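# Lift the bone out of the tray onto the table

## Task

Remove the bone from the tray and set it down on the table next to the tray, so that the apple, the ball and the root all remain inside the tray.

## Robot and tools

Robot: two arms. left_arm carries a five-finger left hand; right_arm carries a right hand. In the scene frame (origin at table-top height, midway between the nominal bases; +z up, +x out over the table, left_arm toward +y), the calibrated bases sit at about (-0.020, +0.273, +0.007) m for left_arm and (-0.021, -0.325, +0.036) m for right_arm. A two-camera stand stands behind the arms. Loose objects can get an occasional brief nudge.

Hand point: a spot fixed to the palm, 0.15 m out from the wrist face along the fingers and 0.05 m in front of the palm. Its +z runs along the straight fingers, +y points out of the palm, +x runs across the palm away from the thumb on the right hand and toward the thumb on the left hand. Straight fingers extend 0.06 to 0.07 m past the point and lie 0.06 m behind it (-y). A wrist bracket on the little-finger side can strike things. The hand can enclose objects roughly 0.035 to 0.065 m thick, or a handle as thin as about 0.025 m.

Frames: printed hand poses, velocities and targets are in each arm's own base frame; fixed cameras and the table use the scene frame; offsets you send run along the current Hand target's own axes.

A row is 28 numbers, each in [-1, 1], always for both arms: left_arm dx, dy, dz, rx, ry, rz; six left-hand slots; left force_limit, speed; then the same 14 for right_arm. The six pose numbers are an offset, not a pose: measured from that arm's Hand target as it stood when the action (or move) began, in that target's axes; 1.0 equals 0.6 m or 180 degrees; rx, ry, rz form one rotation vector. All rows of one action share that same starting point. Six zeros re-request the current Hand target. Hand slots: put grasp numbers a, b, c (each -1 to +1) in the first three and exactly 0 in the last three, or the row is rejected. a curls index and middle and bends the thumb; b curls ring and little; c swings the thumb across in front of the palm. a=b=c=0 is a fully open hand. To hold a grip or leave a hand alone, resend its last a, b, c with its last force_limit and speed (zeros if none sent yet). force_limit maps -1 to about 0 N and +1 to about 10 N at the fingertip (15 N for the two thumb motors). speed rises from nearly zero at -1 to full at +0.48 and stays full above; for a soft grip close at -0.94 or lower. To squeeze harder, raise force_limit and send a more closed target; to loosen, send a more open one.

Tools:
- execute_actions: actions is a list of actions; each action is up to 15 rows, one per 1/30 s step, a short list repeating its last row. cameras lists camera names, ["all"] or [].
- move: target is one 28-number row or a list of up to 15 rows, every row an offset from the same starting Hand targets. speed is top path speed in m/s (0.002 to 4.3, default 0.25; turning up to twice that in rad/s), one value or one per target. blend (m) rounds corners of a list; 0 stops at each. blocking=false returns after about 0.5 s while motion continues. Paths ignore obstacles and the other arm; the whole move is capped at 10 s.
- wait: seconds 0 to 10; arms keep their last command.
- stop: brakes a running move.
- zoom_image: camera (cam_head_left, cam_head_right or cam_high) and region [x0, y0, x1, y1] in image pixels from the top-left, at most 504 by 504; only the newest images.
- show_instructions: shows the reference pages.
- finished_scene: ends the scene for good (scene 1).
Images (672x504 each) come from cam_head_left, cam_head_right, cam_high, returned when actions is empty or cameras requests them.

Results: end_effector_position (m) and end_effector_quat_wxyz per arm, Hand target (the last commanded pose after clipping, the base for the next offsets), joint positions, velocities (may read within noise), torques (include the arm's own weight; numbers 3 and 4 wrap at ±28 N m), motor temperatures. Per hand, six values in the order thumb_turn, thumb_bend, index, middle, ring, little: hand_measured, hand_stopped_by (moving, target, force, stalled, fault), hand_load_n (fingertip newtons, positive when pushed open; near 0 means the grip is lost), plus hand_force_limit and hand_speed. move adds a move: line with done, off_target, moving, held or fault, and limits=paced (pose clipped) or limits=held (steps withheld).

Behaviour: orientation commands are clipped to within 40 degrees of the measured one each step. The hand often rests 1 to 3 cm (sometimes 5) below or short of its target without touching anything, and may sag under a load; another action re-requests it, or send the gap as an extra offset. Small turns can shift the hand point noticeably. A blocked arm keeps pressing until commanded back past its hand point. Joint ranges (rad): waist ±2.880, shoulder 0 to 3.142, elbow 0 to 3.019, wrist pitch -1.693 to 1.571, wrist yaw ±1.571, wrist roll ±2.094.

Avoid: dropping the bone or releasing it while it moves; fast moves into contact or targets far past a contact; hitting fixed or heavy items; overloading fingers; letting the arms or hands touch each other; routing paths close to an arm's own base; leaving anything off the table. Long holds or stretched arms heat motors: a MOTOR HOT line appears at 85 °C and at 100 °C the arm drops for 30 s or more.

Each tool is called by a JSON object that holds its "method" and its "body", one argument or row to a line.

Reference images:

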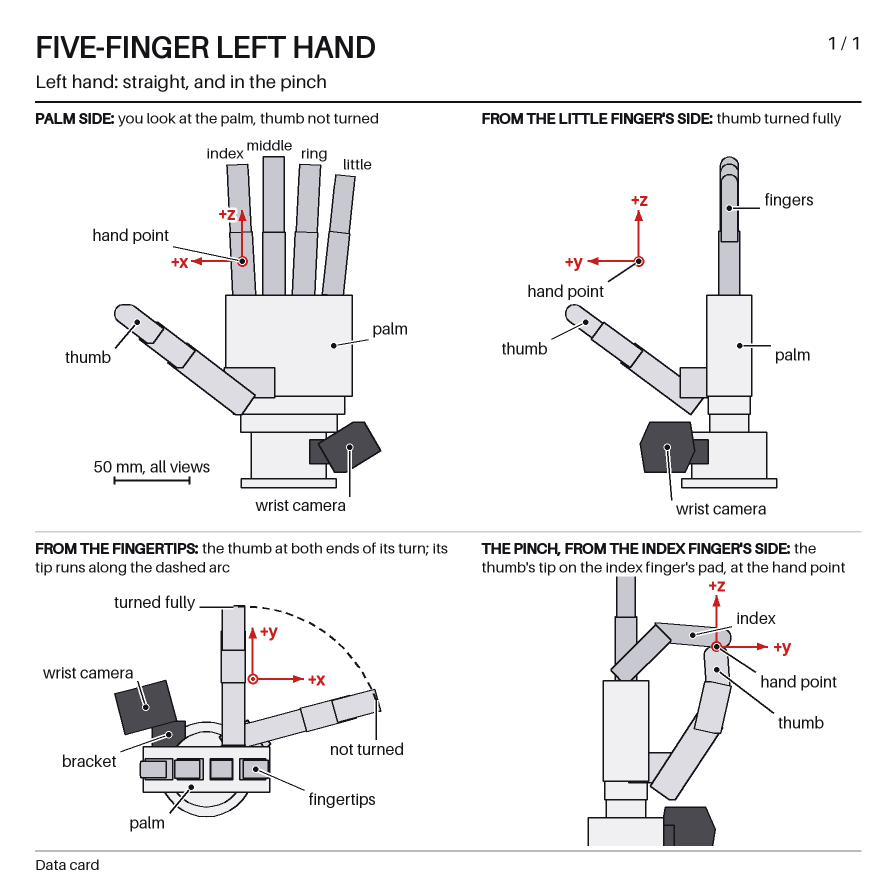

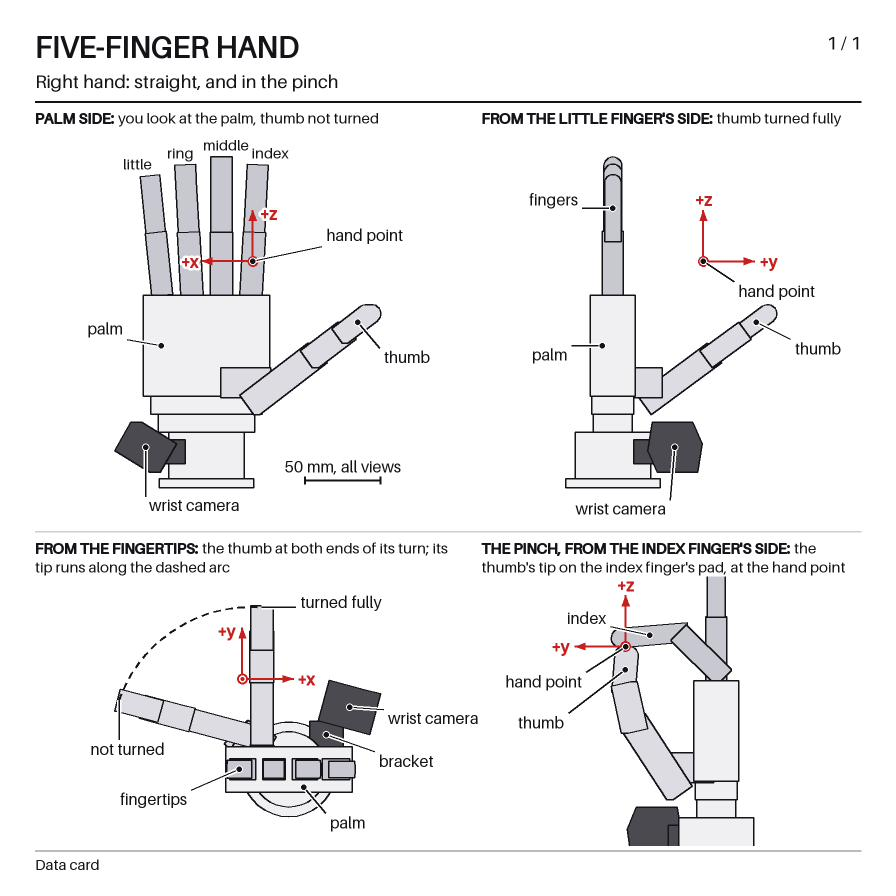

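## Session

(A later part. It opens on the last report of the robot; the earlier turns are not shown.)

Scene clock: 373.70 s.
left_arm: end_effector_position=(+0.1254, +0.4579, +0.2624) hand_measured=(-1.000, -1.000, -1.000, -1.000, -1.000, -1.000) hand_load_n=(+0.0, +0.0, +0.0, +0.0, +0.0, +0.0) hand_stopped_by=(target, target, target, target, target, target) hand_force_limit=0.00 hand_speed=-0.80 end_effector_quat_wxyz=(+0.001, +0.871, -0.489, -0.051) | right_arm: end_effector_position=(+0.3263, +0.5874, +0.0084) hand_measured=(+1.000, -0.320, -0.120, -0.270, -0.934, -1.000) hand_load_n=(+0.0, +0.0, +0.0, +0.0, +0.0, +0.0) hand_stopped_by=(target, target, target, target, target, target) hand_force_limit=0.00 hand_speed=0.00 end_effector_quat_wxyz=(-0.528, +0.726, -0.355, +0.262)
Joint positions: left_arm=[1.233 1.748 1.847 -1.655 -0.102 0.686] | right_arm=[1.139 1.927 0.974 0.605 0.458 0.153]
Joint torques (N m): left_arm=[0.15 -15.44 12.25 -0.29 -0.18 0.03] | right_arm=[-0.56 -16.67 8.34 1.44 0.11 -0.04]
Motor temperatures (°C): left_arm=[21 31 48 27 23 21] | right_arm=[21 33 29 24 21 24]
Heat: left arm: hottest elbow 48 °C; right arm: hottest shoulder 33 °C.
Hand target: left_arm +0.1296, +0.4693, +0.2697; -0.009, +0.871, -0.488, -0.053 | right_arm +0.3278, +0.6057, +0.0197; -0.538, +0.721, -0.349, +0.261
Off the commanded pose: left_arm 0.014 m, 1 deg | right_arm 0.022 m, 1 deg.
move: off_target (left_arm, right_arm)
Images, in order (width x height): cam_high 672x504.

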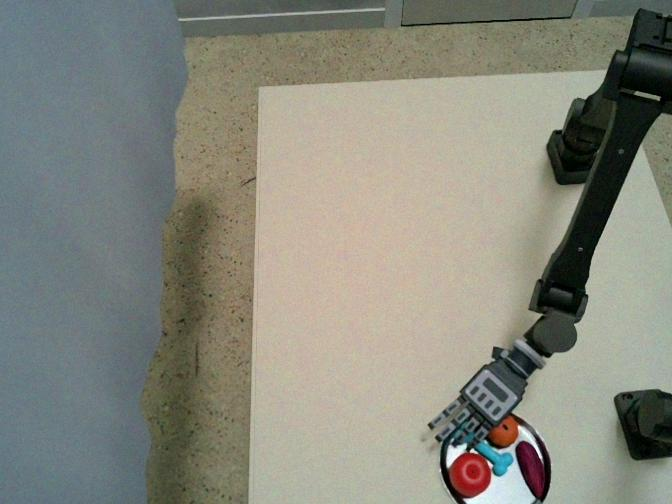

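{"method": "move", "body": {
  "target": [0,0,0,0,0,0,0,0,0,0,0,0,0.0,-0.8,-0.0023,-0.0622,-0.0148,0,0,0,0.44,0,1,0,0,0,0.0,0.0],
  "speed": 0.08,
  "cameras": ["cam_high"]
}}

{"method": "zoom_image", "body": {
  "camera": "cam_high",
  "region": [440, 410, 510, 480]
}}

Scene clock: 379.47 s.
left_arm: end_effector_position=(+0.1254, +0.4579, +0.2624) hand_measured=(-1.000, -1.000, -1.000, -1.000, -1.000, -1.000) hand_load_n=(+0.0, +0.0, +0.0, +0.0, +0.0, -0.5) hand_stopped_by=(target, target, target, target, target, target) hand_force_limit=0.00 hand_speed=-0.80 end_effector_quat_wxyz=(+0.001, +0.871, -0.489, -0.051) | right_arm: end_effector_position=(+0.3237, +0.5859, +0.0265) hand_measured=(+1.000, -0.320, -0.120, -0.270, -0.934, -1.000) hand_load_n=(+0.0, +0.0, -0.5, +0.0, +0.0, +0.0) hand_stopped_by=(target, target, target, target, target, target) hand_force_limit=0.00 hand_speed=0.00 end_effector_quat_wxyz=(-0.515, +0.736, -0.353, +0.261)
Joint positions: left_arm=[1.233 1.748 1.847 -1.655 -0.102 0.686] | right_arm=[1.142 1.873 0.987 0.506 0.459 0.153]
Joint torques (N m): left_arm=[0.15 -15.44 12.26 -0.29 -0.18 0.03] | right_arm=[-0.79 -18.73 9.07 1.52 0.13 -0.04]
Heat: left arm: hottest elbow 48 °C; right arm: hottest shoulder 32 °C.
Hand target: left_arm +0.1296, +0.4693, +0.2697; -0.009, +0.871, -0.488, -0.053 | right_arm +0.3286, +0.6082, +0.0582; -0.539, +0.721, -0.349, +0.261
Off the commanded pose: left_arm 0.014 m, 1 deg | right_arm 0.039 m, 3 deg.
move: off_target (left_arm, right_arm)
Images, in order (width x height): cam_high 672x504.

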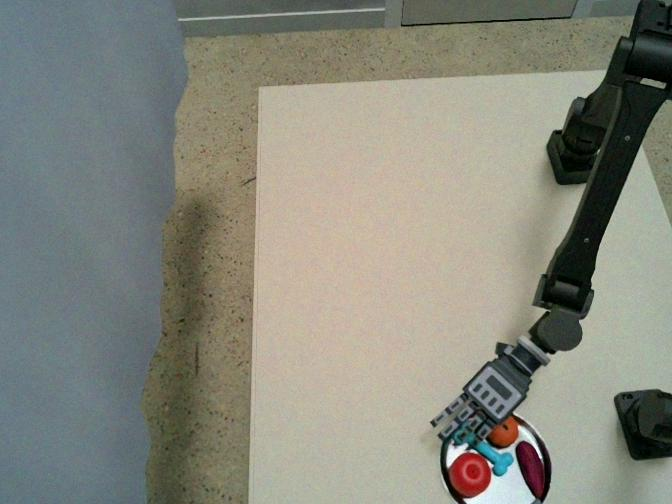

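Scaled by 7.200 from the camera's 672x504 image, which has a finer 960x720 frame.

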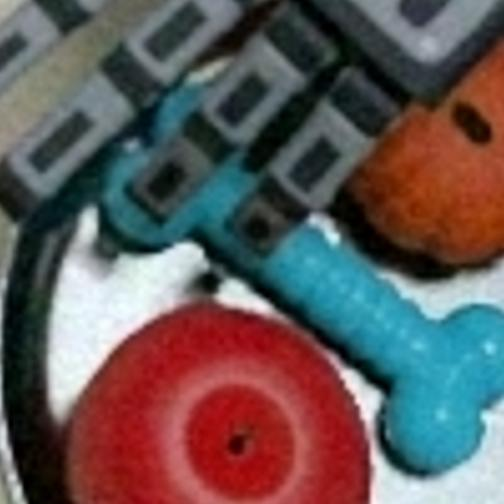

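{"method": "move", "body": {
  "target": [0,0,0,0,0,0,0,0,0,0,0,0,0.0,-0.8,-0.0205,-0.0442,0.0108,0,0,0,0.44,0,1,0,0,0,0.0,0.0],
  "speed": 0.08,
  "cameras": ["cam_high"]
}}

{"method": "zoom_image", "body": {
  "camera": "cam_high",
  "region": [440, 410, 510, 480]
}}

Scene clock: 385.13 s.
left_arm: end_effector_position=(+0.1254, +0.4579, +0.2624) hand_measured=(-1.000, -1.000, -1.000, -1.000, -1.000, -1.000) hand_load_n=(+0.0, +0.0, +0.0, -0.5, +0.0, +0.0) hand_stopped_by=(target, target, target, target, target, target) hand_force_limit=0.00 hand_speed=-0.80 end_effector_quat_wxyz=(+0.001, +0.871, -0.489, -0.051) | right_arm: end_effector_position=(+0.3261, +0.6037, +0.0469) hand_measured=(+1.000, -0.320, -0.120, -0.270, -0.934, -1.000) hand_load_n=(+0.0, +0.0, +0.0, +0.0, +0.0, +0.0) hand_stopped_by=(target, target, target, target, target, target) hand_force_limit=0.00 hand_speed=0.00 end_effector_quat_wxyz=(-0.514, +0.738, -0.351, +0.262)
Joint positions: left_arm=[1.233 1.748 1.847 -1.655 -0.102 0.686] | right_arm=[1.152 1.861 1.051 0.425 0.465 0.153]
Joint torques (N m): left_arm=[0.15 -15.44 12.25 -0.28 -0.18 0.03] | right_arm=[-0.85 -19.19 9.74 1.55 0.18 -0.01]
Heat: left arm: hottest elbow 48 °C; right arm: hottest shoulder 32 °C.
Hand target: left_arm +0.1296, +0.4693, +0.2697; -0.009, +0.871, -0.488, -0.053 | right_arm +0.3316, +0.6264, +0.0818; -0.539, +0.721, -0.349, +0.261
Off the commanded pose: left_arm 0.014 m, 1 deg | right_arm 0.042 m, 3 deg.
move: off_target (left_arm, right_arm)
Images, in order (width x height): cam_high 672x504.

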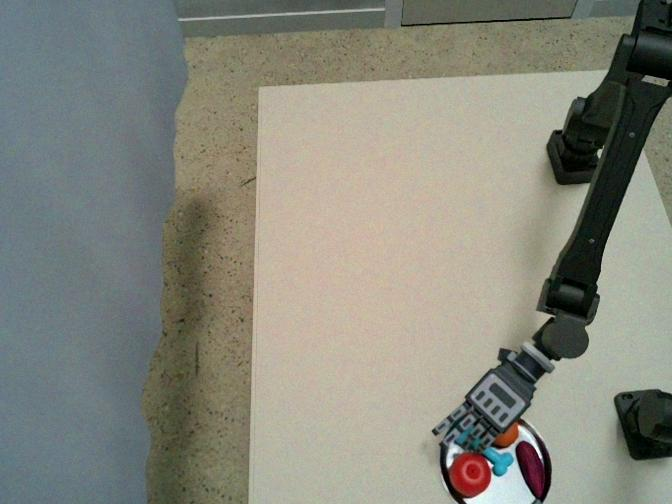

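Scaled by 7.200 from the camera's 672x504 image, which has a finer 960x720 frame.

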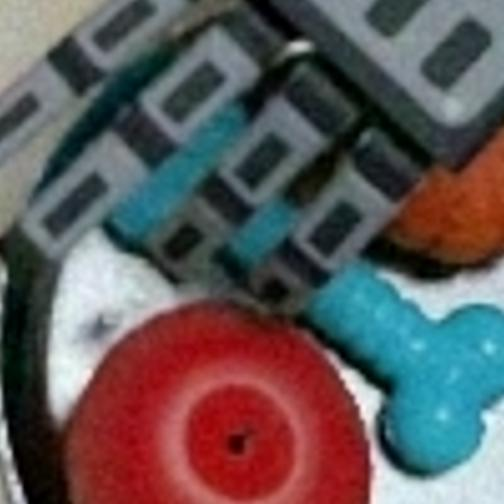

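{"method": "wait", "body": {
  "seconds": 0,
  "cameras": ["all"]
}}

{"method": "zoom_image", "body": {
  "camera": "cam_head_left",
  "region": [205, 270, 285, 350]
}}

{"method": "zoom_image", "body": {
  "camera": "cam_head_right",
  "region": [205, 270, 285, 350]
}}

Scene clock: 406.80 s.
left_arm: end_effector_position=(+0.1254, +0.4579, +0.2624) hand_measured=(-1.000, -1.000, -1.000, -1.000, -1.000, -1.000) hand_load_n=(+0.0, +0.0, +0.0, +0.0, +0.0, +0.0) hand_stopped_by=(target, target, target, target, target, target) hand_force_limit=0.00 hand_speed=-0.80 end_effector_quat_wxyz=(+0.001, +0.871, -0.489, -0.051) | right_arm: end_effector_position=(+0.3261, +0.6037, +0.0468) hand_measured=(+1.000, -0.320, -0.120, -0.270, -0.934, -1.000) hand_load_n=(+0.0, +0.0, +0.0, +0.0, +0.0, +0.0) hand_stopped_by=(target, target, target, target, target, target) hand_force_limit=0.00 hand_speed=0.00 end_effector_quat_wxyz=(-0.513, +0.738, -0.351, +0.262)
Joint positions: left_arm=[1.233 1.748 1.847 -1.655 -0.102 0.686] | right_arm=[1.152 1.861 1.051 0.424 0.465 0.153]
Joint torques (N m): left_arm=[0.15 -15.44 12.26 -0.29 -0.18 0.03] | right_arm=[-0.91 -19.08 9.76 1.54 0.18 -0.02]
Heat: left arm: hottest elbow 48 °C; right arm: hottest shoulder 32 °C.
Hand target: left_arm +0.1296, +0.4693, +0.2697; -0.009, +0.871, -0.488, -0.053 | right_arm +0.3315, +0.6264, +0.0817; -0.539, +0.721, -0.349, +0.261
Off the commanded pose: left_arm 0.014 m, 1 deg | right_arm 0.042 m, 3 deg.

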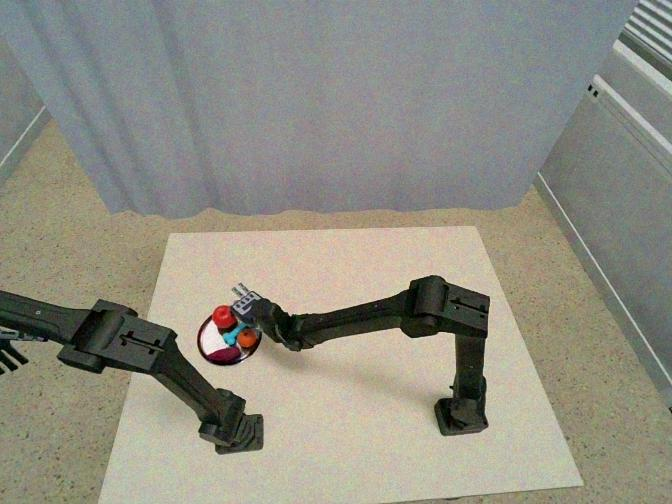

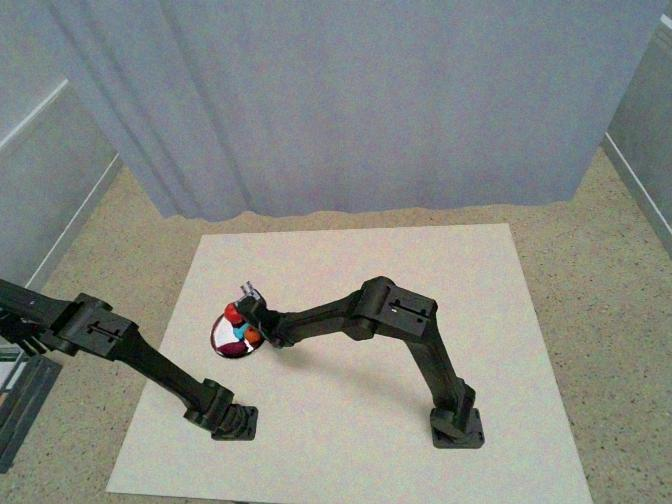

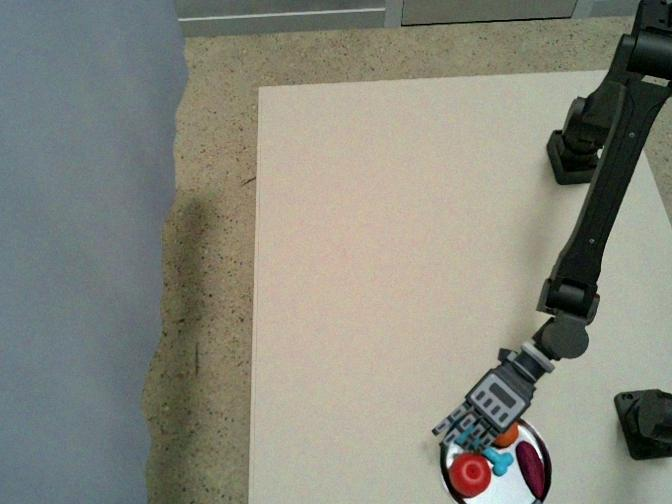

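Scaled by 6.300 from the camera's 672x504 image, which has a finer 960x720 frame.

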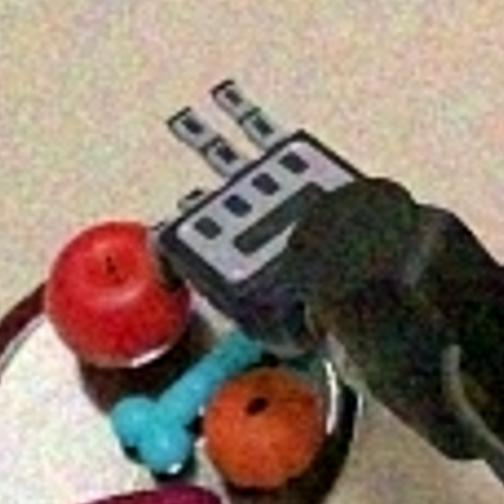

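Scaled by 6.300 from the camera's 672x504 image, which has a finer 960x720 frame.

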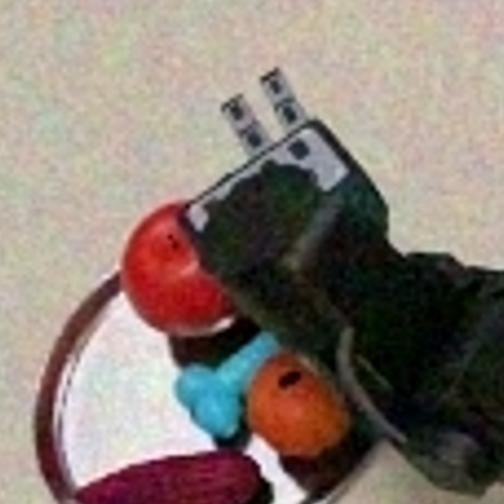

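{"method": "move", "body": {
  "target": [0,0,0,0,0,0,0,0,0,0,0,0,0.0,-0.8,0.0235,0.0995,0.0032,0,0,0,0.44,0,1,0,0,0,0.0,0.0],
  "speed": 0.06,
  "cameras": ["cam_high"]
}}

{"method": "zoom_image", "body": {
  "camera": "cam_high",
  "region": [440, 410, 510, 480]
}}

Scene clock: 426.63 s.
left_arm: end_effector_position=(+0.1254, +0.4579, +0.2624) hand_measured=(-1.000, -1.000, -1.000, -1.000, -1.000, -1.000) hand_load_n=(+0.0, +0.0, +0.0, +0.0, +0.0, +0.0) hand_stopped_by=(target, target, target, target, target, target) hand_force_limit=0.00 hand_speed=-0.80 end_effector_quat_wxyz=(+0.001, +0.871, -0.489, -0.051) | right_arm: end_effector_position=(+0.3281, +0.6102, +0.0394) hand_measured=(+1.000, -0.320, -0.120, -0.270, -0.934, -1.000) hand_load_n=(+0.0, +0.0, -0.5, +0.0, +0.0, +0.0) hand_stopped_by=(target, target, target, target, target, target) hand_force_limit=0.00 hand_speed=0.00 end_effector_quat_wxyz=(-0.547, +0.715, -0.351, +0.259)
Joint positions: left_arm=[1.233 1.748 1.847 -1.655 -0.102 0.686] | right_arm=[1.152 1.906 1.026 0.576 0.461 0.153]
Joint torques (N m): left_arm=[0.15 -15.44 12.23 -0.29 -0.18 0.03] | right_arm=[-1.79 -15.85 5.41 2.1 -0.08 -0.05]
Heat: left arm: hottest elbow 49 °C; right arm: hottest shoulder 32 °C.
Hand target: left_arm +0.1296, +0.4693, +0.2697; -0.009, +0.871, -0.488, -0.053 | right_arm +0.3285, +0.6060, +0.0241; -0.539, +0.721, -0.349, +0.261
Off the commanded pose: left_arm 0.014 m, 1 deg | right_arm 0.016 m, 1 deg.
move: off_target (left_arm, right_arm)
Images, in order (width x height): cam_high 672x504.

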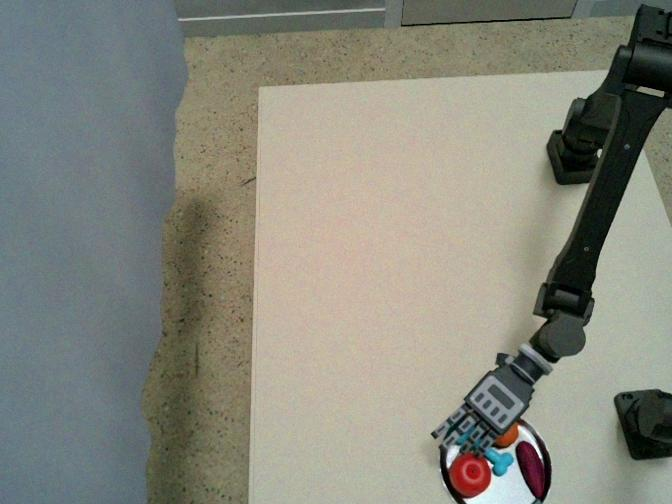

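Scaled by 7.200 from the camera's 672x504 image, which has a finer 960x720 frame.

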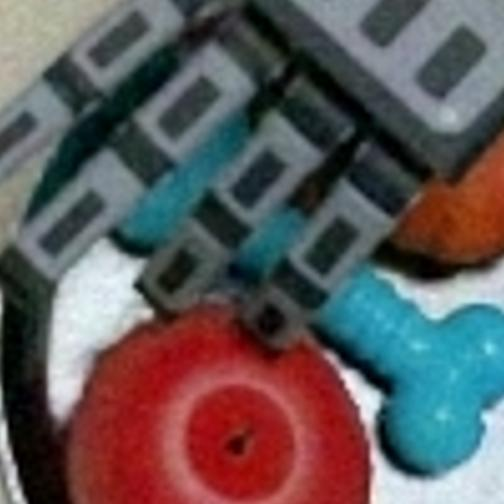

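{"method": "move", "body": {
  "target": [0,0,0,0,0,0,0,0,0,0,0,0,0.0,-0.8,0.0062,0.0355,-0.0015,0,0,0,0.44,0,1,0,0,0,0.0,0.0],
  "speed": 0.05,
  "cameras": ["cam_high"]
}}

{"method": "zoom_image", "body": {
  "camera": "cam_high",
  "region": [440, 410, 510, 480]
}}

Scene clock: 435.87 s.
left_arm: end_effector_position=(+0.1254, +0.4579, +0.2624) hand_measured=(-1.000, -1.000, -1.000, -1.000, -1.000, -1.000) hand_load_n=(+0.0, +0.0, +0.0, +0.5, +0.0, +0.0) hand_stopped_by=(target, target, target, target, target, target) hand_force_limit=0.00 hand_speed=-0.80 end_effector_quat_wxyz=(+0.001, +0.871, -0.489, -0.051) | right_arm: end_effector_position=(+0.3277, +0.6096, +0.0366) hand_measured=(+1.000, -0.320, -0.120, -0.270, -0.934, -1.000) hand_load_n=(+0.0, +0.0, +0.5, +0.0, +0.0, +0.0) hand_stopped_by=(target, target, target, target, target, target) hand_force_limit=0.00 hand_speed=0.00 end_effector_quat_wxyz=(-0.561, +0.703, -0.351, +0.258)
Joint positions: left_arm=[1.233 1.748 1.847 -1.655 -0.102 0.686] | right_arm=[1.152 1.922 1.006 0.649 0.461 0.153]
Joint torques (N m): left_arm=[0.15 -15.44 12.25 -0.29 -0.18 0.02] | right_arm=[-1.85 -14.51 4.53 1.58 -0.08 -0.04]
Heat: left arm: hottest elbow 49 °C; right arm: hottest shoulder 32 °C.
Hand target: left_arm +0.1296, +0.4693, +0.2697; -0.009, +0.871, -0.488, -0.053 | right_arm +0.3254, +0.5988, +0.0038; -0.539, +0.721, -0.349, +0.261
Off the commanded pose: left_arm 0.014 m, 1 deg | right_arm 0.035 m, 3 deg.
move: off_target (left_arm, right_arm)
Images, in order (width x height): cam_high 672x504.

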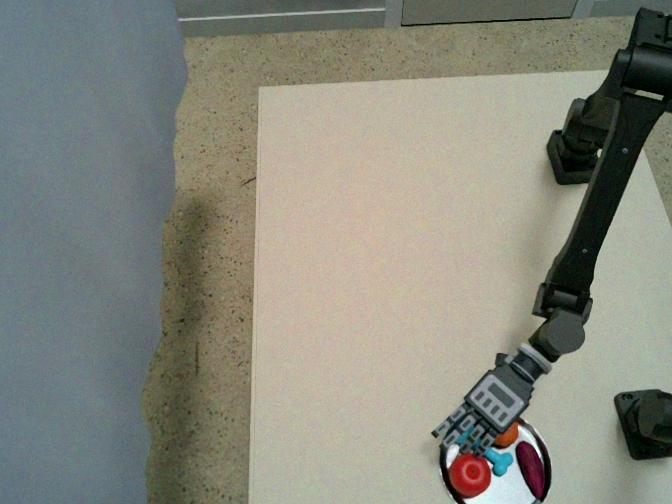

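Scaled by 7.200 from the camera's 672x504 image, which has a finer 960x720 frame.

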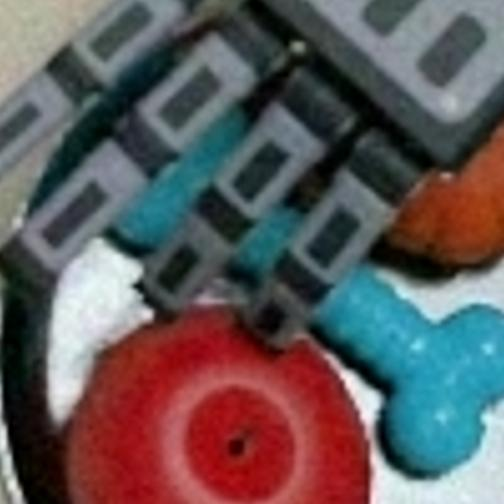

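{"method": "move", "body": {
  "target": [0,0,0,0,0,0,0,0,0,0,0,0,0.0,-0.8,-0.0243,-0.1347,-0.0218,0,0,0,0.44,0,1,0,0,0,0.0,0.0],
  "speed": 0.1,
  "cameras": ["cam_high"]
}}

{"method": "zoom_image", "body": {
  "camera": "cam_high",
  "region": [440, 410, 510, 480]
}}

Scene clock: 469.50 s.
left_arm: end_effector_position=(+0.1254, +0.4579, +0.2624) hand_measured=(-1.000, -1.000, -1.000, -1.000, -1.000, -1.000) hand_load_n=(+0.0, +0.0, +0.0, +0.0, +0.0, +0.0) hand_stopped_by=(target, target, target, target, target, target) hand_force_limit=0.00 hand_speed=-0.80 end_effector_quat_wxyz=(+0.001, +0.871, -0.489, -0.051) | right_arm: end_effector_position=(+0.3200, +0.5942, +0.0510) hand_measured=(+1.000, -0.320, -0.120, -0.270, -0.934, -1.000) hand_load_n=(+0.0, +0.0, +0.0, +0.0, +0.0, -0.5) hand_stopped_by=(target, target, target, target, target, target) hand_force_limit=0.00 hand_speed=0.00 end_effector_quat_wxyz=(-0.514, +0.738, -0.351, +0.262)
Joint positions: left_arm=[1.233 1.748 1.847 -1.655 -0.102 0.686] | right_arm=[1.155 1.832 1.018 0.429 0.47 0.153]
Joint torques (N m): left_arm=[0.21 -15.44 12.25 -0.29 -0.18 0.03] | right_arm=[-0.79 -18.73 9.61 1.48 0.17 0]
Heat: left arm: hottest elbow 49 °C; right arm: hottest shoulder 32 °C.
Hand target: left_arm +0.1296, +0.4693, +0.2697; -0.009, +0.871, -0.488, -0.053 | right_arm +0.3246, +0.6166, +0.0848; -0.538, +0.721, -0.349, +0.261
Off the commanded pose: left_arm 0.014 m, 1 deg | right_arm 0.041 m, 3 deg.
move: off_target (left_arm, right_arm)
Images, in order (width x height): cam_high 672x504.

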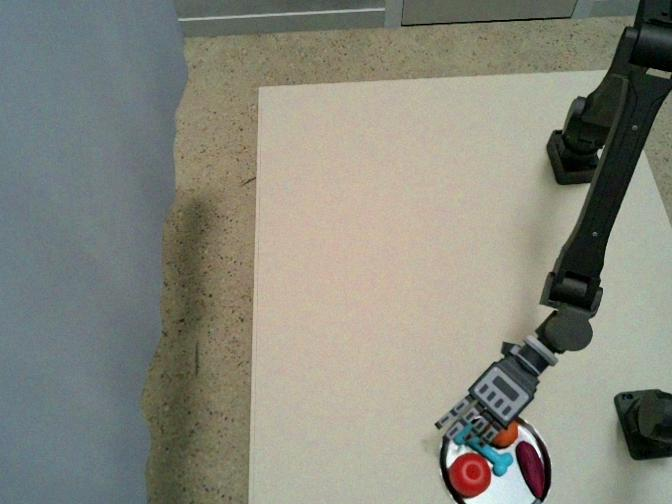

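Scaled by 7.200 from the camera's 672x504 image, which has a finer 960x720 frame.

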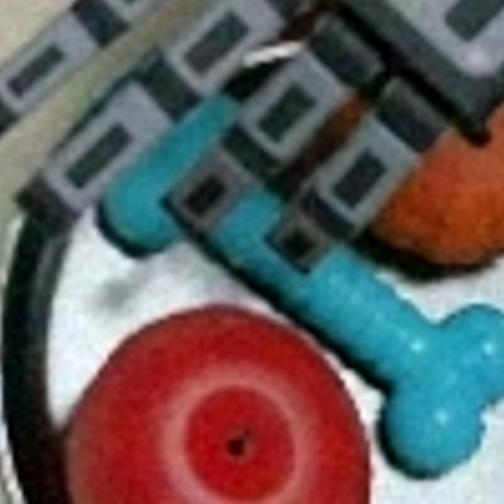

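{"method": "move", "body": {
  "target": [0,0,0,0,0,0,0,0,0,0,0,0,0.0,-0.8,0.0217,0.0828,0.0098,0,0,0,0.44,0,1,0,0,0,0.0,0.0],
  "speed": 0.06,
  "cameras": ["cam_high"]
}}

{"method": "zoom_image", "body": {
  "camera": "cam_high",
  "region": [440, 410, 510, 480]
}}

Scene clock: 484.60 s.
left_arm: end_effector_position=(+0.1254, +0.4579, +0.2624) hand_measured=(-1.000, -1.000, -1.000, -1.000, -1.000, -1.000) hand_load_n=(+0.0, +0.0, +0.0, +0.0, +0.0, +0.5) hand_stopped_by=(target, target, target, target, target, target) hand_force_limit=0.00 hand_speed=-0.80 end_effector_quat_wxyz=(+0.001, +0.871, -0.489, -0.051) | right_arm: end_effector_position=(+0.3212, +0.6016, +0.0333) hand_measured=(+1.000, -0.320, -0.120, -0.270, -0.934, -1.000) hand_load_n=(+0.0, +0.0, +0.0, -0.5, +0.0, +0.0) hand_stopped_by=(target, target, target, target, target, target) hand_force_limit=0.00 hand_speed=0.00 end_effector_quat_wxyz=(-0.534, +0.726, -0.349, +0.258)
Joint positions: left_arm=[1.233 1.748 1.847 -1.655 -0.102 0.686] | right_arm=[1.155 1.891 1.007 0.545 0.46 0.153]
Joint torques (N m): left_arm=[0.21 -15.5 12.23 -0.29 -0.18 0.03] | right_arm=[-2.08 -17.2 5.76 2.45 0.02 -0.04]
Heat: left arm: hottest elbow 50 °C; right arm: hottest shoulder 32 °C.
Hand target: left_arm +0.1296, +0.4693, +0.2697; -0.009, +0.871, -0.488, -0.053 | right_arm +0.3261, +0.6011, +0.0357; -0.539, +0.721, -0.349, +0.261
Off the commanded pose: left_arm 0.014 m, 1 deg | right_arm 0.005 m, 1 deg.
move: off_target (left_arm)
Images, in order (width x height): cam_high 672x504.

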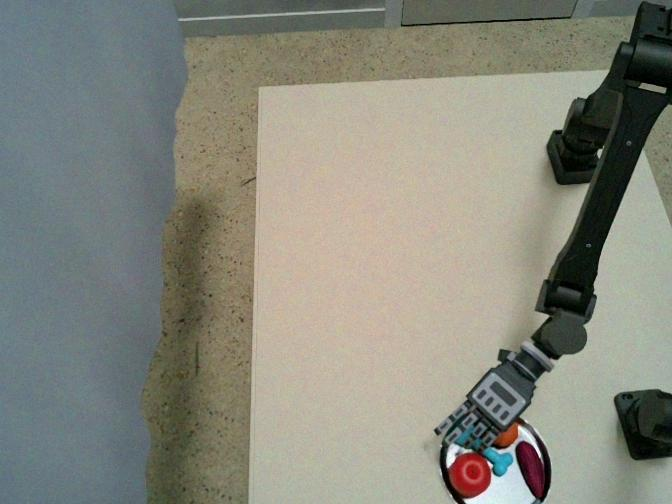

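Scaled by 7.200 from the camera's 672x504 image, which has a finer 960x720 frame.

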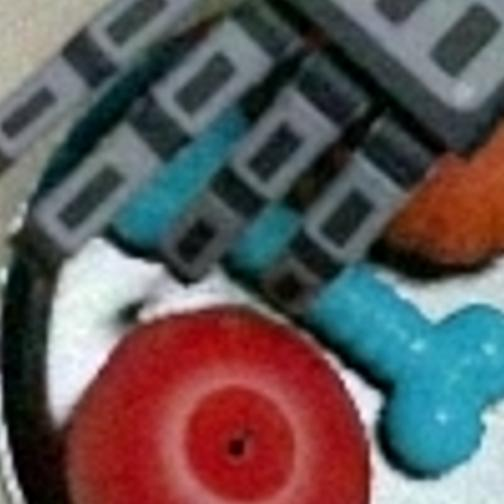

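{"method": "move", "body": {
  "target": [0,0,0,0,0,0,0,0,0,0,0,0,0.0,-0.8,0.0067,0.0283,0.0137,0,0,0,0.44,0,1,0,0,0,0.0,0.0],
  "speed": 0.04,
  "cameras": ["cam_high"]
}}

{"method": "zoom_image", "body": {
  "camera": "cam_high",
  "region": [440, 410, 510, 480]
}}

Scene clock: 494.83 s.
left_arm: end_effector_position=(+0.1254, +0.4579, +0.2624) hand_measured=(-1.000, -1.000, -1.000, -1.000, -1.000, -1.000) hand_load_n=(+0.0, +0.0, +0.0, +0.0, +0.0, +0.0) hand_stopped_by=(target, target, target, target, target, target) hand_force_limit=0.00 hand_speed=-0.80 end_effector_quat_wxyz=(+0.001, +0.871, -0.489, -0.051) | right_arm: end_effector_position=(+0.3261, +0.6042, +0.0265) hand_measured=(+1.000, -0.320, -0.120, -0.270, -0.934, -1.000) hand_load_n=(+0.0, -0.5, -0.5, +0.0, +0.0, +0.0) hand_stopped_by=(target, target, target, target, target, target) hand_force_limit=0.00 hand_speed=0.00 end_effector_quat_wxyz=(-0.543, +0.719, -0.350, +0.256)
Joint positions: left_arm=[1.233 1.748 1.847 -1.655 -0.102 0.686] | right_arm=[1.148 1.919 1.007 0.598 0.451 0.153]
Joint torques (N m): left_arm=[0.21 -15.44 12.26 -0.28 -0.18 0.03] | right_arm=[-2.2 -16.15 5.46 2.19 0 -0.07]
Heat: left arm: hottest elbow 50 °C; right arm: hottest shoulder 32 °C.
Hand target: left_arm +0.1296, +0.4693, +0.2697; -0.009, +0.871, -0.488, -0.053 | right_arm +0.3308, +0.5999, +0.0172; -0.539, +0.721, -0.349, +0.261
Off the commanded pose: left_arm 0.014 m, 1 deg | right_arm 0.011 m, 1 deg.
move: off_target (left_arm, right_arm)
Images, in order (width x height): cam_high 672x504.

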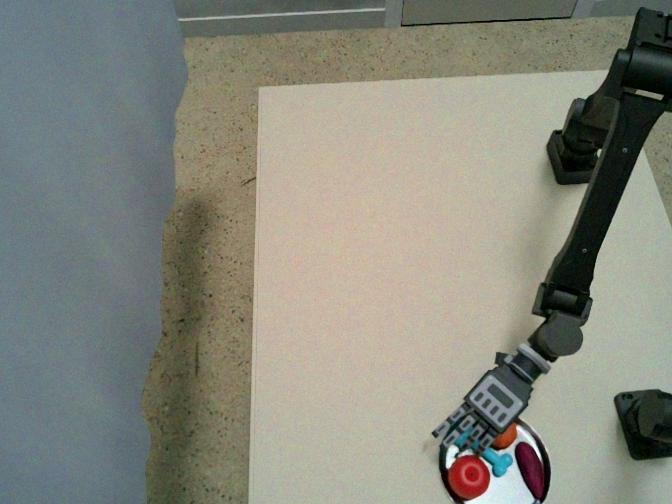

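Scaled by 7.200 from the camera's 672x504 image, which has a finer 960x720 frame.

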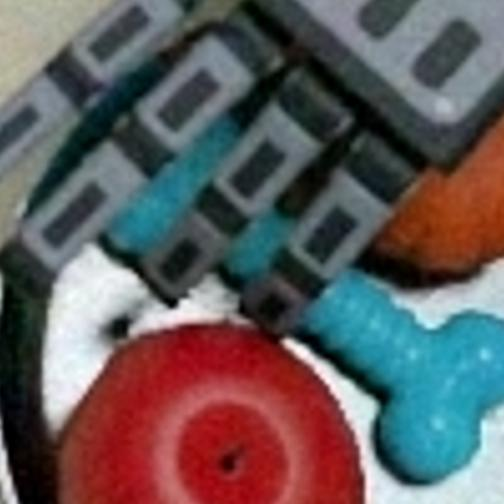

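{"method": "move", "body": {
  "target": [0,0,0,0,0,0,0,0,0,0,0,0,0.0,-0.8,0,0.0184,0.0054,0,0,0,0.44,0,1,0,0,0,0.0,0.0],
  "speed": 0.04,
  "cameras": ["all"]
}}

{"method": "zoom_image", "body": {
  "camera": "cam_high",
  "region": [440, 410, 510, 480]
}}

{"method": "zoom_image", "body": {
  "camera": "cam_head_left",
  "region": [195, 290, 275, 370]
}}

Scene clock: 505.03 s.
left_arm: end_effector_position=(+0.1254, +0.4579, +0.2624) hand_measured=(-1.000, -1.000, -1.000, -1.000, -1.000, -1.000) hand_load_n=(+0.0, +0.0, +0.0, +0.0, +0.0, +0.0) hand_stopped_by=(target, target, target, target, target, target) hand_force_limit=0.00 hand_speed=-0.80 end_effector_quat_wxyz=(+0.001, +0.871, -0.489, -0.051) | right_arm: end_effector_position=(+0.3290, +0.6061, +0.0248) hand_measured=(+1.000, -0.320, -0.120, -0.270, -0.934, -1.000) hand_load_n=(+0.0, -1.5, -0.5, +0.0, +0.0, +0.0) hand_stopped_by=(target, target, target, target, target, target) hand_force_limit=0.00 hand_speed=0.00 end_effector_quat_wxyz=(-0.551, +0.712, -0.351, +0.257)
Joint positions: left_arm=[1.233 1.748 1.847 -1.655 -0.102 0.686] | right_arm=[1.145 1.935 1.007 0.633 0.451 0.153]
Joint torques (N m): left_arm=[0.09 -15.44 12.25 -0.29 -0.18 0.03] | right_arm=[-1.9 -15.33 5.23 1.91 -0.01 -0.07]
Heat: left arm: hottest elbow 50 °C; right arm: hottest shoulder 32 °C.
Hand target: left_arm +0.1296, +0.4693, +0.2697; -0.009, +0.871, -0.488, -0.053 | right_arm +0.3309, +0.5998, +0.0055; -0.539, +0.721, -0.349, +0.261
Off the commanded pose: left_arm 0.014 m, 1 deg | right_arm 0.020 m, 2 deg.
move: off_target (left_arm, right_arm)

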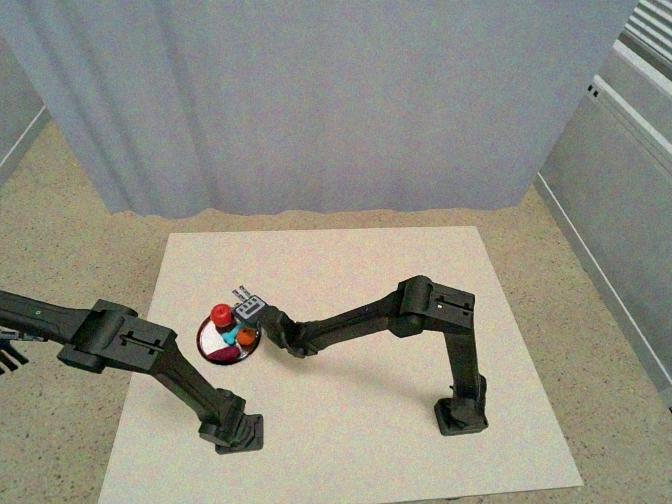

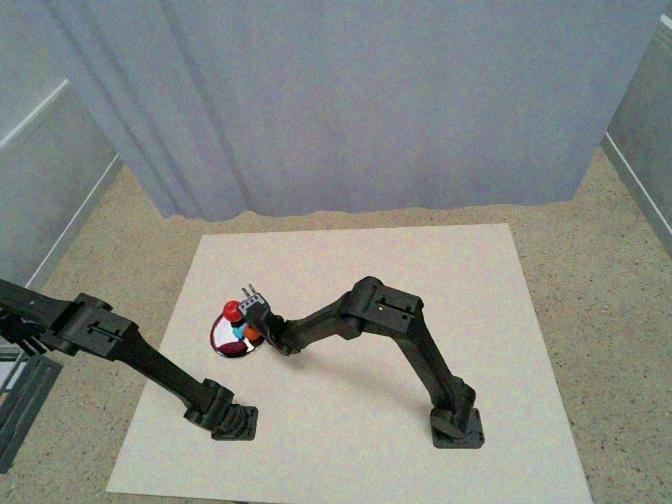

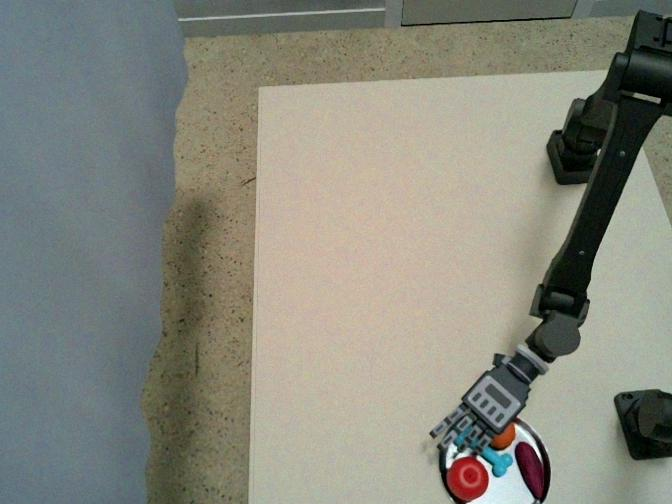

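Scaled by 7.200 from the camera's 672x504 image, which has a finer 960x720 frame.

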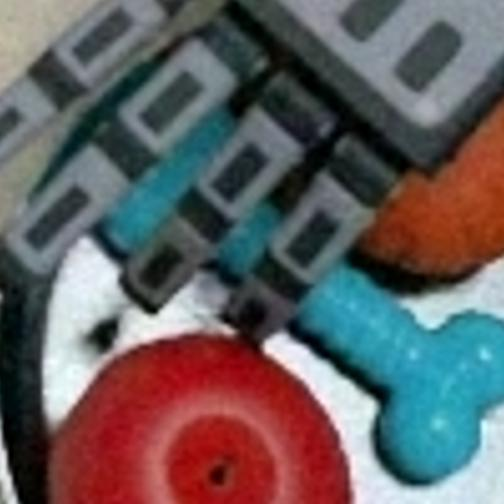

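Scaled by 6.300 from the camera's 672x504 image, which has a finer 960x720 frame.

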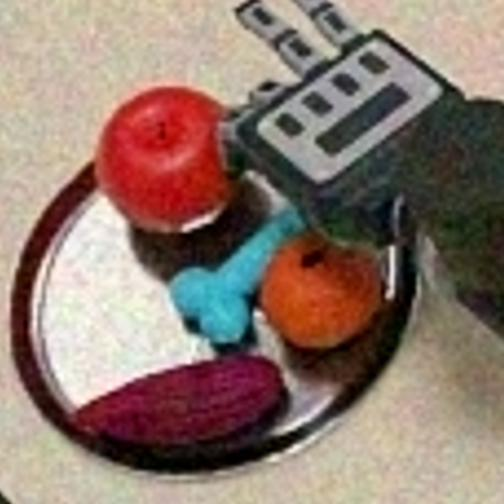

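{"method": "move", "body": {
  "target": [0,0,0,0,0,0,0,0,0,0,0,0,0.0,-0.8,-0.0338,-0.1283,-0.0043,0,-0.0426,-0.0126,0.44,0,1,0,0,0,0.0,0.0],
  "speed": 0.08,
  "cameras": ["cam_high"]
}}

{"method": "zoom_image", "body": {
  "camera": "cam_high",
  "region": [440, 410, 510, 480]
}}

Scene clock: 554.20 s.
left_arm: end_effector_position=(+0.1254, +0.4579, +0.2624) hand_measured=(-1.000, -1.000, -1.000, -1.000, -1.000, -1.000) hand_load_n=(+0.0, +0.0, +0.0, +0.0, +0.0, +0.0) hand_stopped_by=(target, target, target, target, target, target) hand_force_limit=0.00 hand_speed=-0.80 end_effector_quat_wxyz=(+0.001, +0.871, -0.489, -0.051) | right_arm: end_effector_position=(+0.3184, +0.6107, +0.0454) hand_measured=(+1.000, -0.320, -0.120, -0.270, -0.934, -1.000) hand_load_n=(+0.0, +0.0, +0.0, -0.5, +0.0, +0.0) hand_stopped_by=(target, target, target, target, target, target) hand_force_limit=0.00 hand_speed=0.00 end_effector_quat_wxyz=(-0.533, +0.760, -0.303, +0.215)
Joint positions: left_arm=[1.233 1.748 1.847 -1.655 -0.102 0.686] | right_arm=[1.121 1.861 1.039 0.459 0.294 0.105]
Joint torques (N m): left_arm=[0.15 -15.44 12.23 -0.29 -0.18 0.03] | right_arm=[-2.26 -19.14 9.68 1.57 -0.02 -0.11]
Heat: left arm: hottest elbow 50 °C; right arm: hottest shoulder 31 °C.
Hand target: left_arm +0.1296, +0.4693, +0.2697; -0.009, +0.871, -0.488, -0.053 | right_arm +0.3336, +0.6278, +0.0802; -0.555, +0.744, -0.298, +0.223
Off the commanded pose: left_arm 0.014 m, 1 deg | right_arm 0.041 m, 3 deg.
move: off_target (left_arm, right_arm)
Images, in order (width x height): cam_high 672x504.

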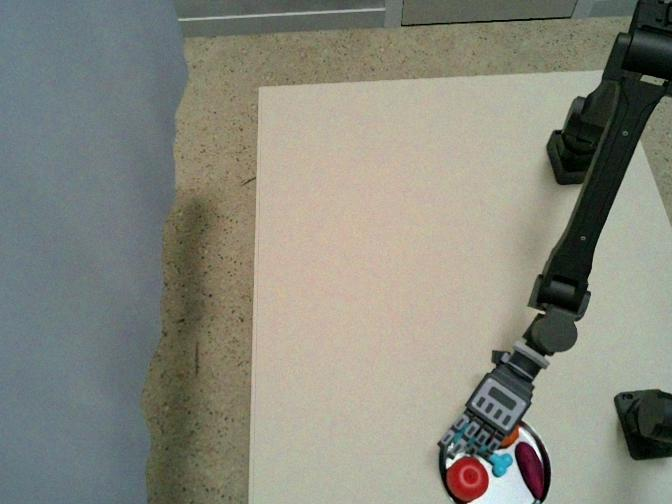

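Scaled by 7.200 from the camera's 672x504 image, which has a finer 960x720 frame.

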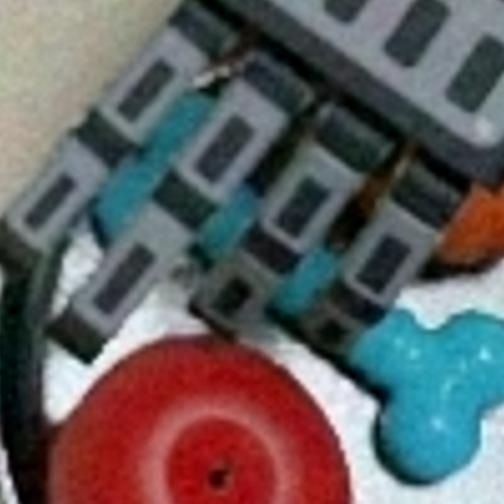

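{"method": "move", "body": {
  "target": [0,0,0,0,0,0,0,0,0,0,0,0,0.0,-0.8,0.03,0.0752,-0.0002,0,0,0,0.47,0,1,0,0,0,0.0,0.0],
  "speed": 0.06,
  "cameras": ["cam_high"]
}}

{"method": "zoom_image", "body": {
  "camera": "cam_high",
  "region": [440, 410, 510, 480]
}}

Scene clock: 567.90 s.
left_arm: end_effector_position=(+0.1254, +0.4579, +0.2624) hand_measured=(-1.000, -1.000, -1.000, -1.000, -1.000, -1.000) hand_load_n=(+0.0, +0.0, +0.0, +0.0, +0.0, +0.0) hand_stopped_by=(target, target, target, target, target, target) hand_force_limit=0.00 hand_speed=-0.80 end_effector_quat_wxyz=(+0.001, +0.871, -0.489, -0.051) | right_arm: end_effector_position=(+0.3323, +0.6066, +0.0330) hand_measured=(+1.000, -0.298, -0.060, -0.210, -0.930, -1.000) hand_load_n=(+0.0, +0.0, +0.0, +0.0, +0.0, +0.0) hand_stopped_by=(target, target, target, target, target, target) hand_force_limit=0.00 hand_speed=0.00 end_effector_quat_wxyz=(-0.550, +0.748, -0.303, +0.216)
Joint positions: left_arm=[1.233 1.748 1.847 -1.655 -0.102 0.686] | right_arm=[1.094 1.901 1.019 0.563 0.269 0.097]
Joint torques (N m): left_arm=[0.15 -15.44 12.25 -0.29 -0.18 0.03] | right_arm=[-2.08 -17.73 5.86 2.56 -0.04 -0.13]
Heat: left arm: hottest elbow 51 °C; right arm: hottest elbow 32 °C.
Hand target: left_arm +0.1296, +0.4693, +0.2697; -0.009, +0.871, -0.488, -0.053 | right_arm +0.3377, +0.6060, +0.0370; -0.555, +0.744, -0.298, +0.223
Off the commanded pose: left_arm 0.014 m, 1 deg | right_arm 0.007 m, 1 deg.
move: off_target (left_arm)
Images, in order (width x height): cam_high 672x504.

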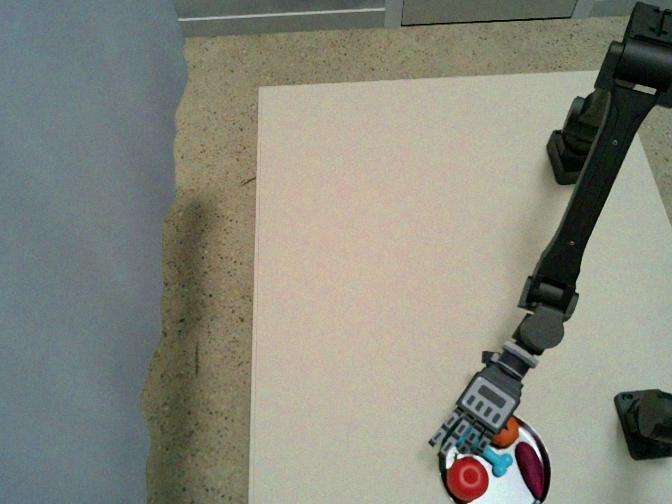

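Scaled by 7.200 from the camera's 672x504 image, which has a finer 960x720 frame.

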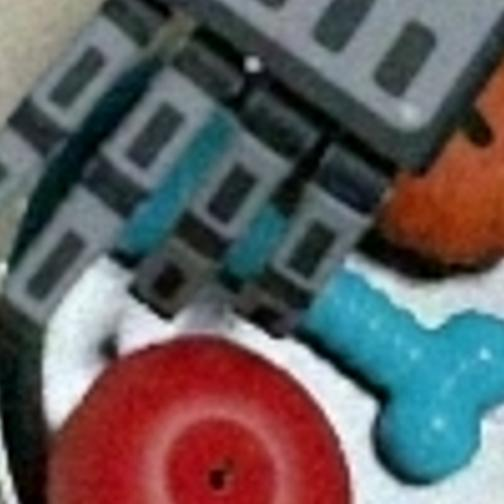

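{"method": "move", "body": {
  "target": [0,0,0,0,0,0,0,0,0,0,0,0,0.0,-0.8,-0.0057,0.0305,0.0083,0,0,0,0.47,0,1,0,0,0,0.0,0.0],
  "speed": 0.04,
  "cameras": ["cam_high"]
}}

{"method": "zoom_image", "body": {
  "camera": "cam_high",
  "region": [440, 410, 510, 480]
}}

Scene clock: 573.57 s.
left_arm: end_effector_position=(+0.1254, +0.4579, +0.2624) hand_measured=(-1.000, -1.000, -1.000, -1.000, -1.000, -1.000) hand_load_n=(+0.0, -0.5, +0.0, +0.0, +0.0, +0.0) hand_stopped_by=(target, target, target, target, target, target) hand_force_limit=0.00 hand_speed=-0.80 end_effector_quat_wxyz=(+0.001, +0.871, -0.489, -0.051) | right_arm: end_effector_position=(+0.3337, +0.6083, +0.0189) hand_measured=(+1.000, -0.298, -0.060, -0.210, -0.930, -1.000) hand_load_n=(+0.0, +0.0, -0.5, +0.0, +0.0, +0.0) hand_stopped_by=(target, target, target, target, target, target) hand_force_limit=0.00 hand_speed=0.00 end_effector_quat_wxyz=(-0.553, +0.745, -0.303, +0.217)
Joint positions: left_arm=[1.233 1.748 1.847 -1.655 -0.102 0.686] | right_arm=[1.094 1.938 1.019 0.607 0.271 0.097]
Joint torques (N m): left_arm=[0.15 -15.44 12.25 -0.28 -0.18 0.03] | right_arm=[-1.44 -17.32 5.5 2.56 0.11 -0.11]
Heat: left arm: hottest elbow 51 °C; right arm: hottest shoulder 31 °C.
Hand target: left_arm +0.1296, +0.4693, +0.2697; -0.009, +0.871, -0.488, -0.053 | right_arm +0.3349, +0.6081, +0.0179; -0.555, +0.744, -0.298, +0.223
Off the commanded pose: left_arm 0.014 m, 1 deg | right_arm 0.002 m, 1 deg.
move: off_target (left_arm)
Images, in order (width x height): cam_high 672x504.

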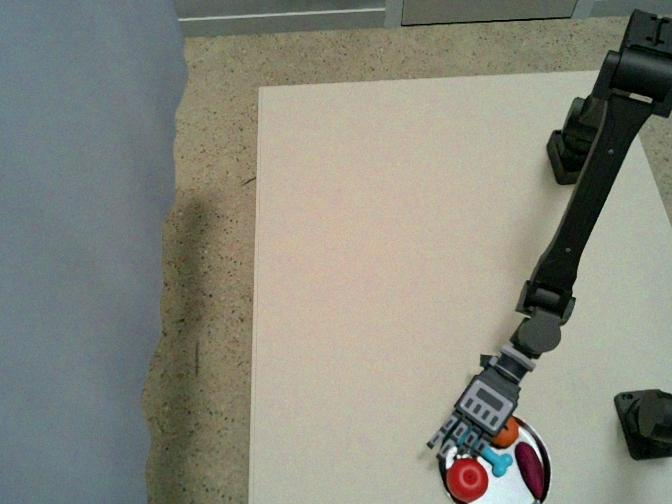

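Scaled by 7.200 from the camera's 672x504 image, which has a finer 960x720 frame.

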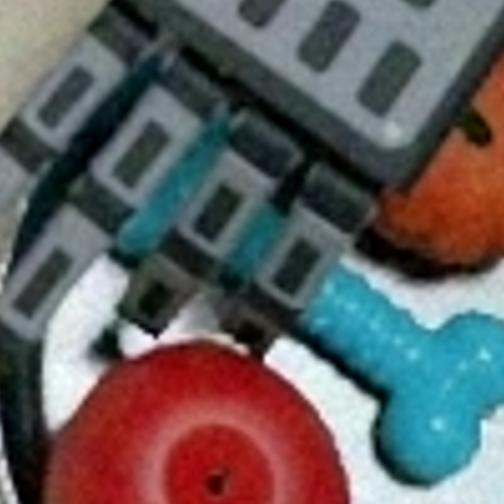

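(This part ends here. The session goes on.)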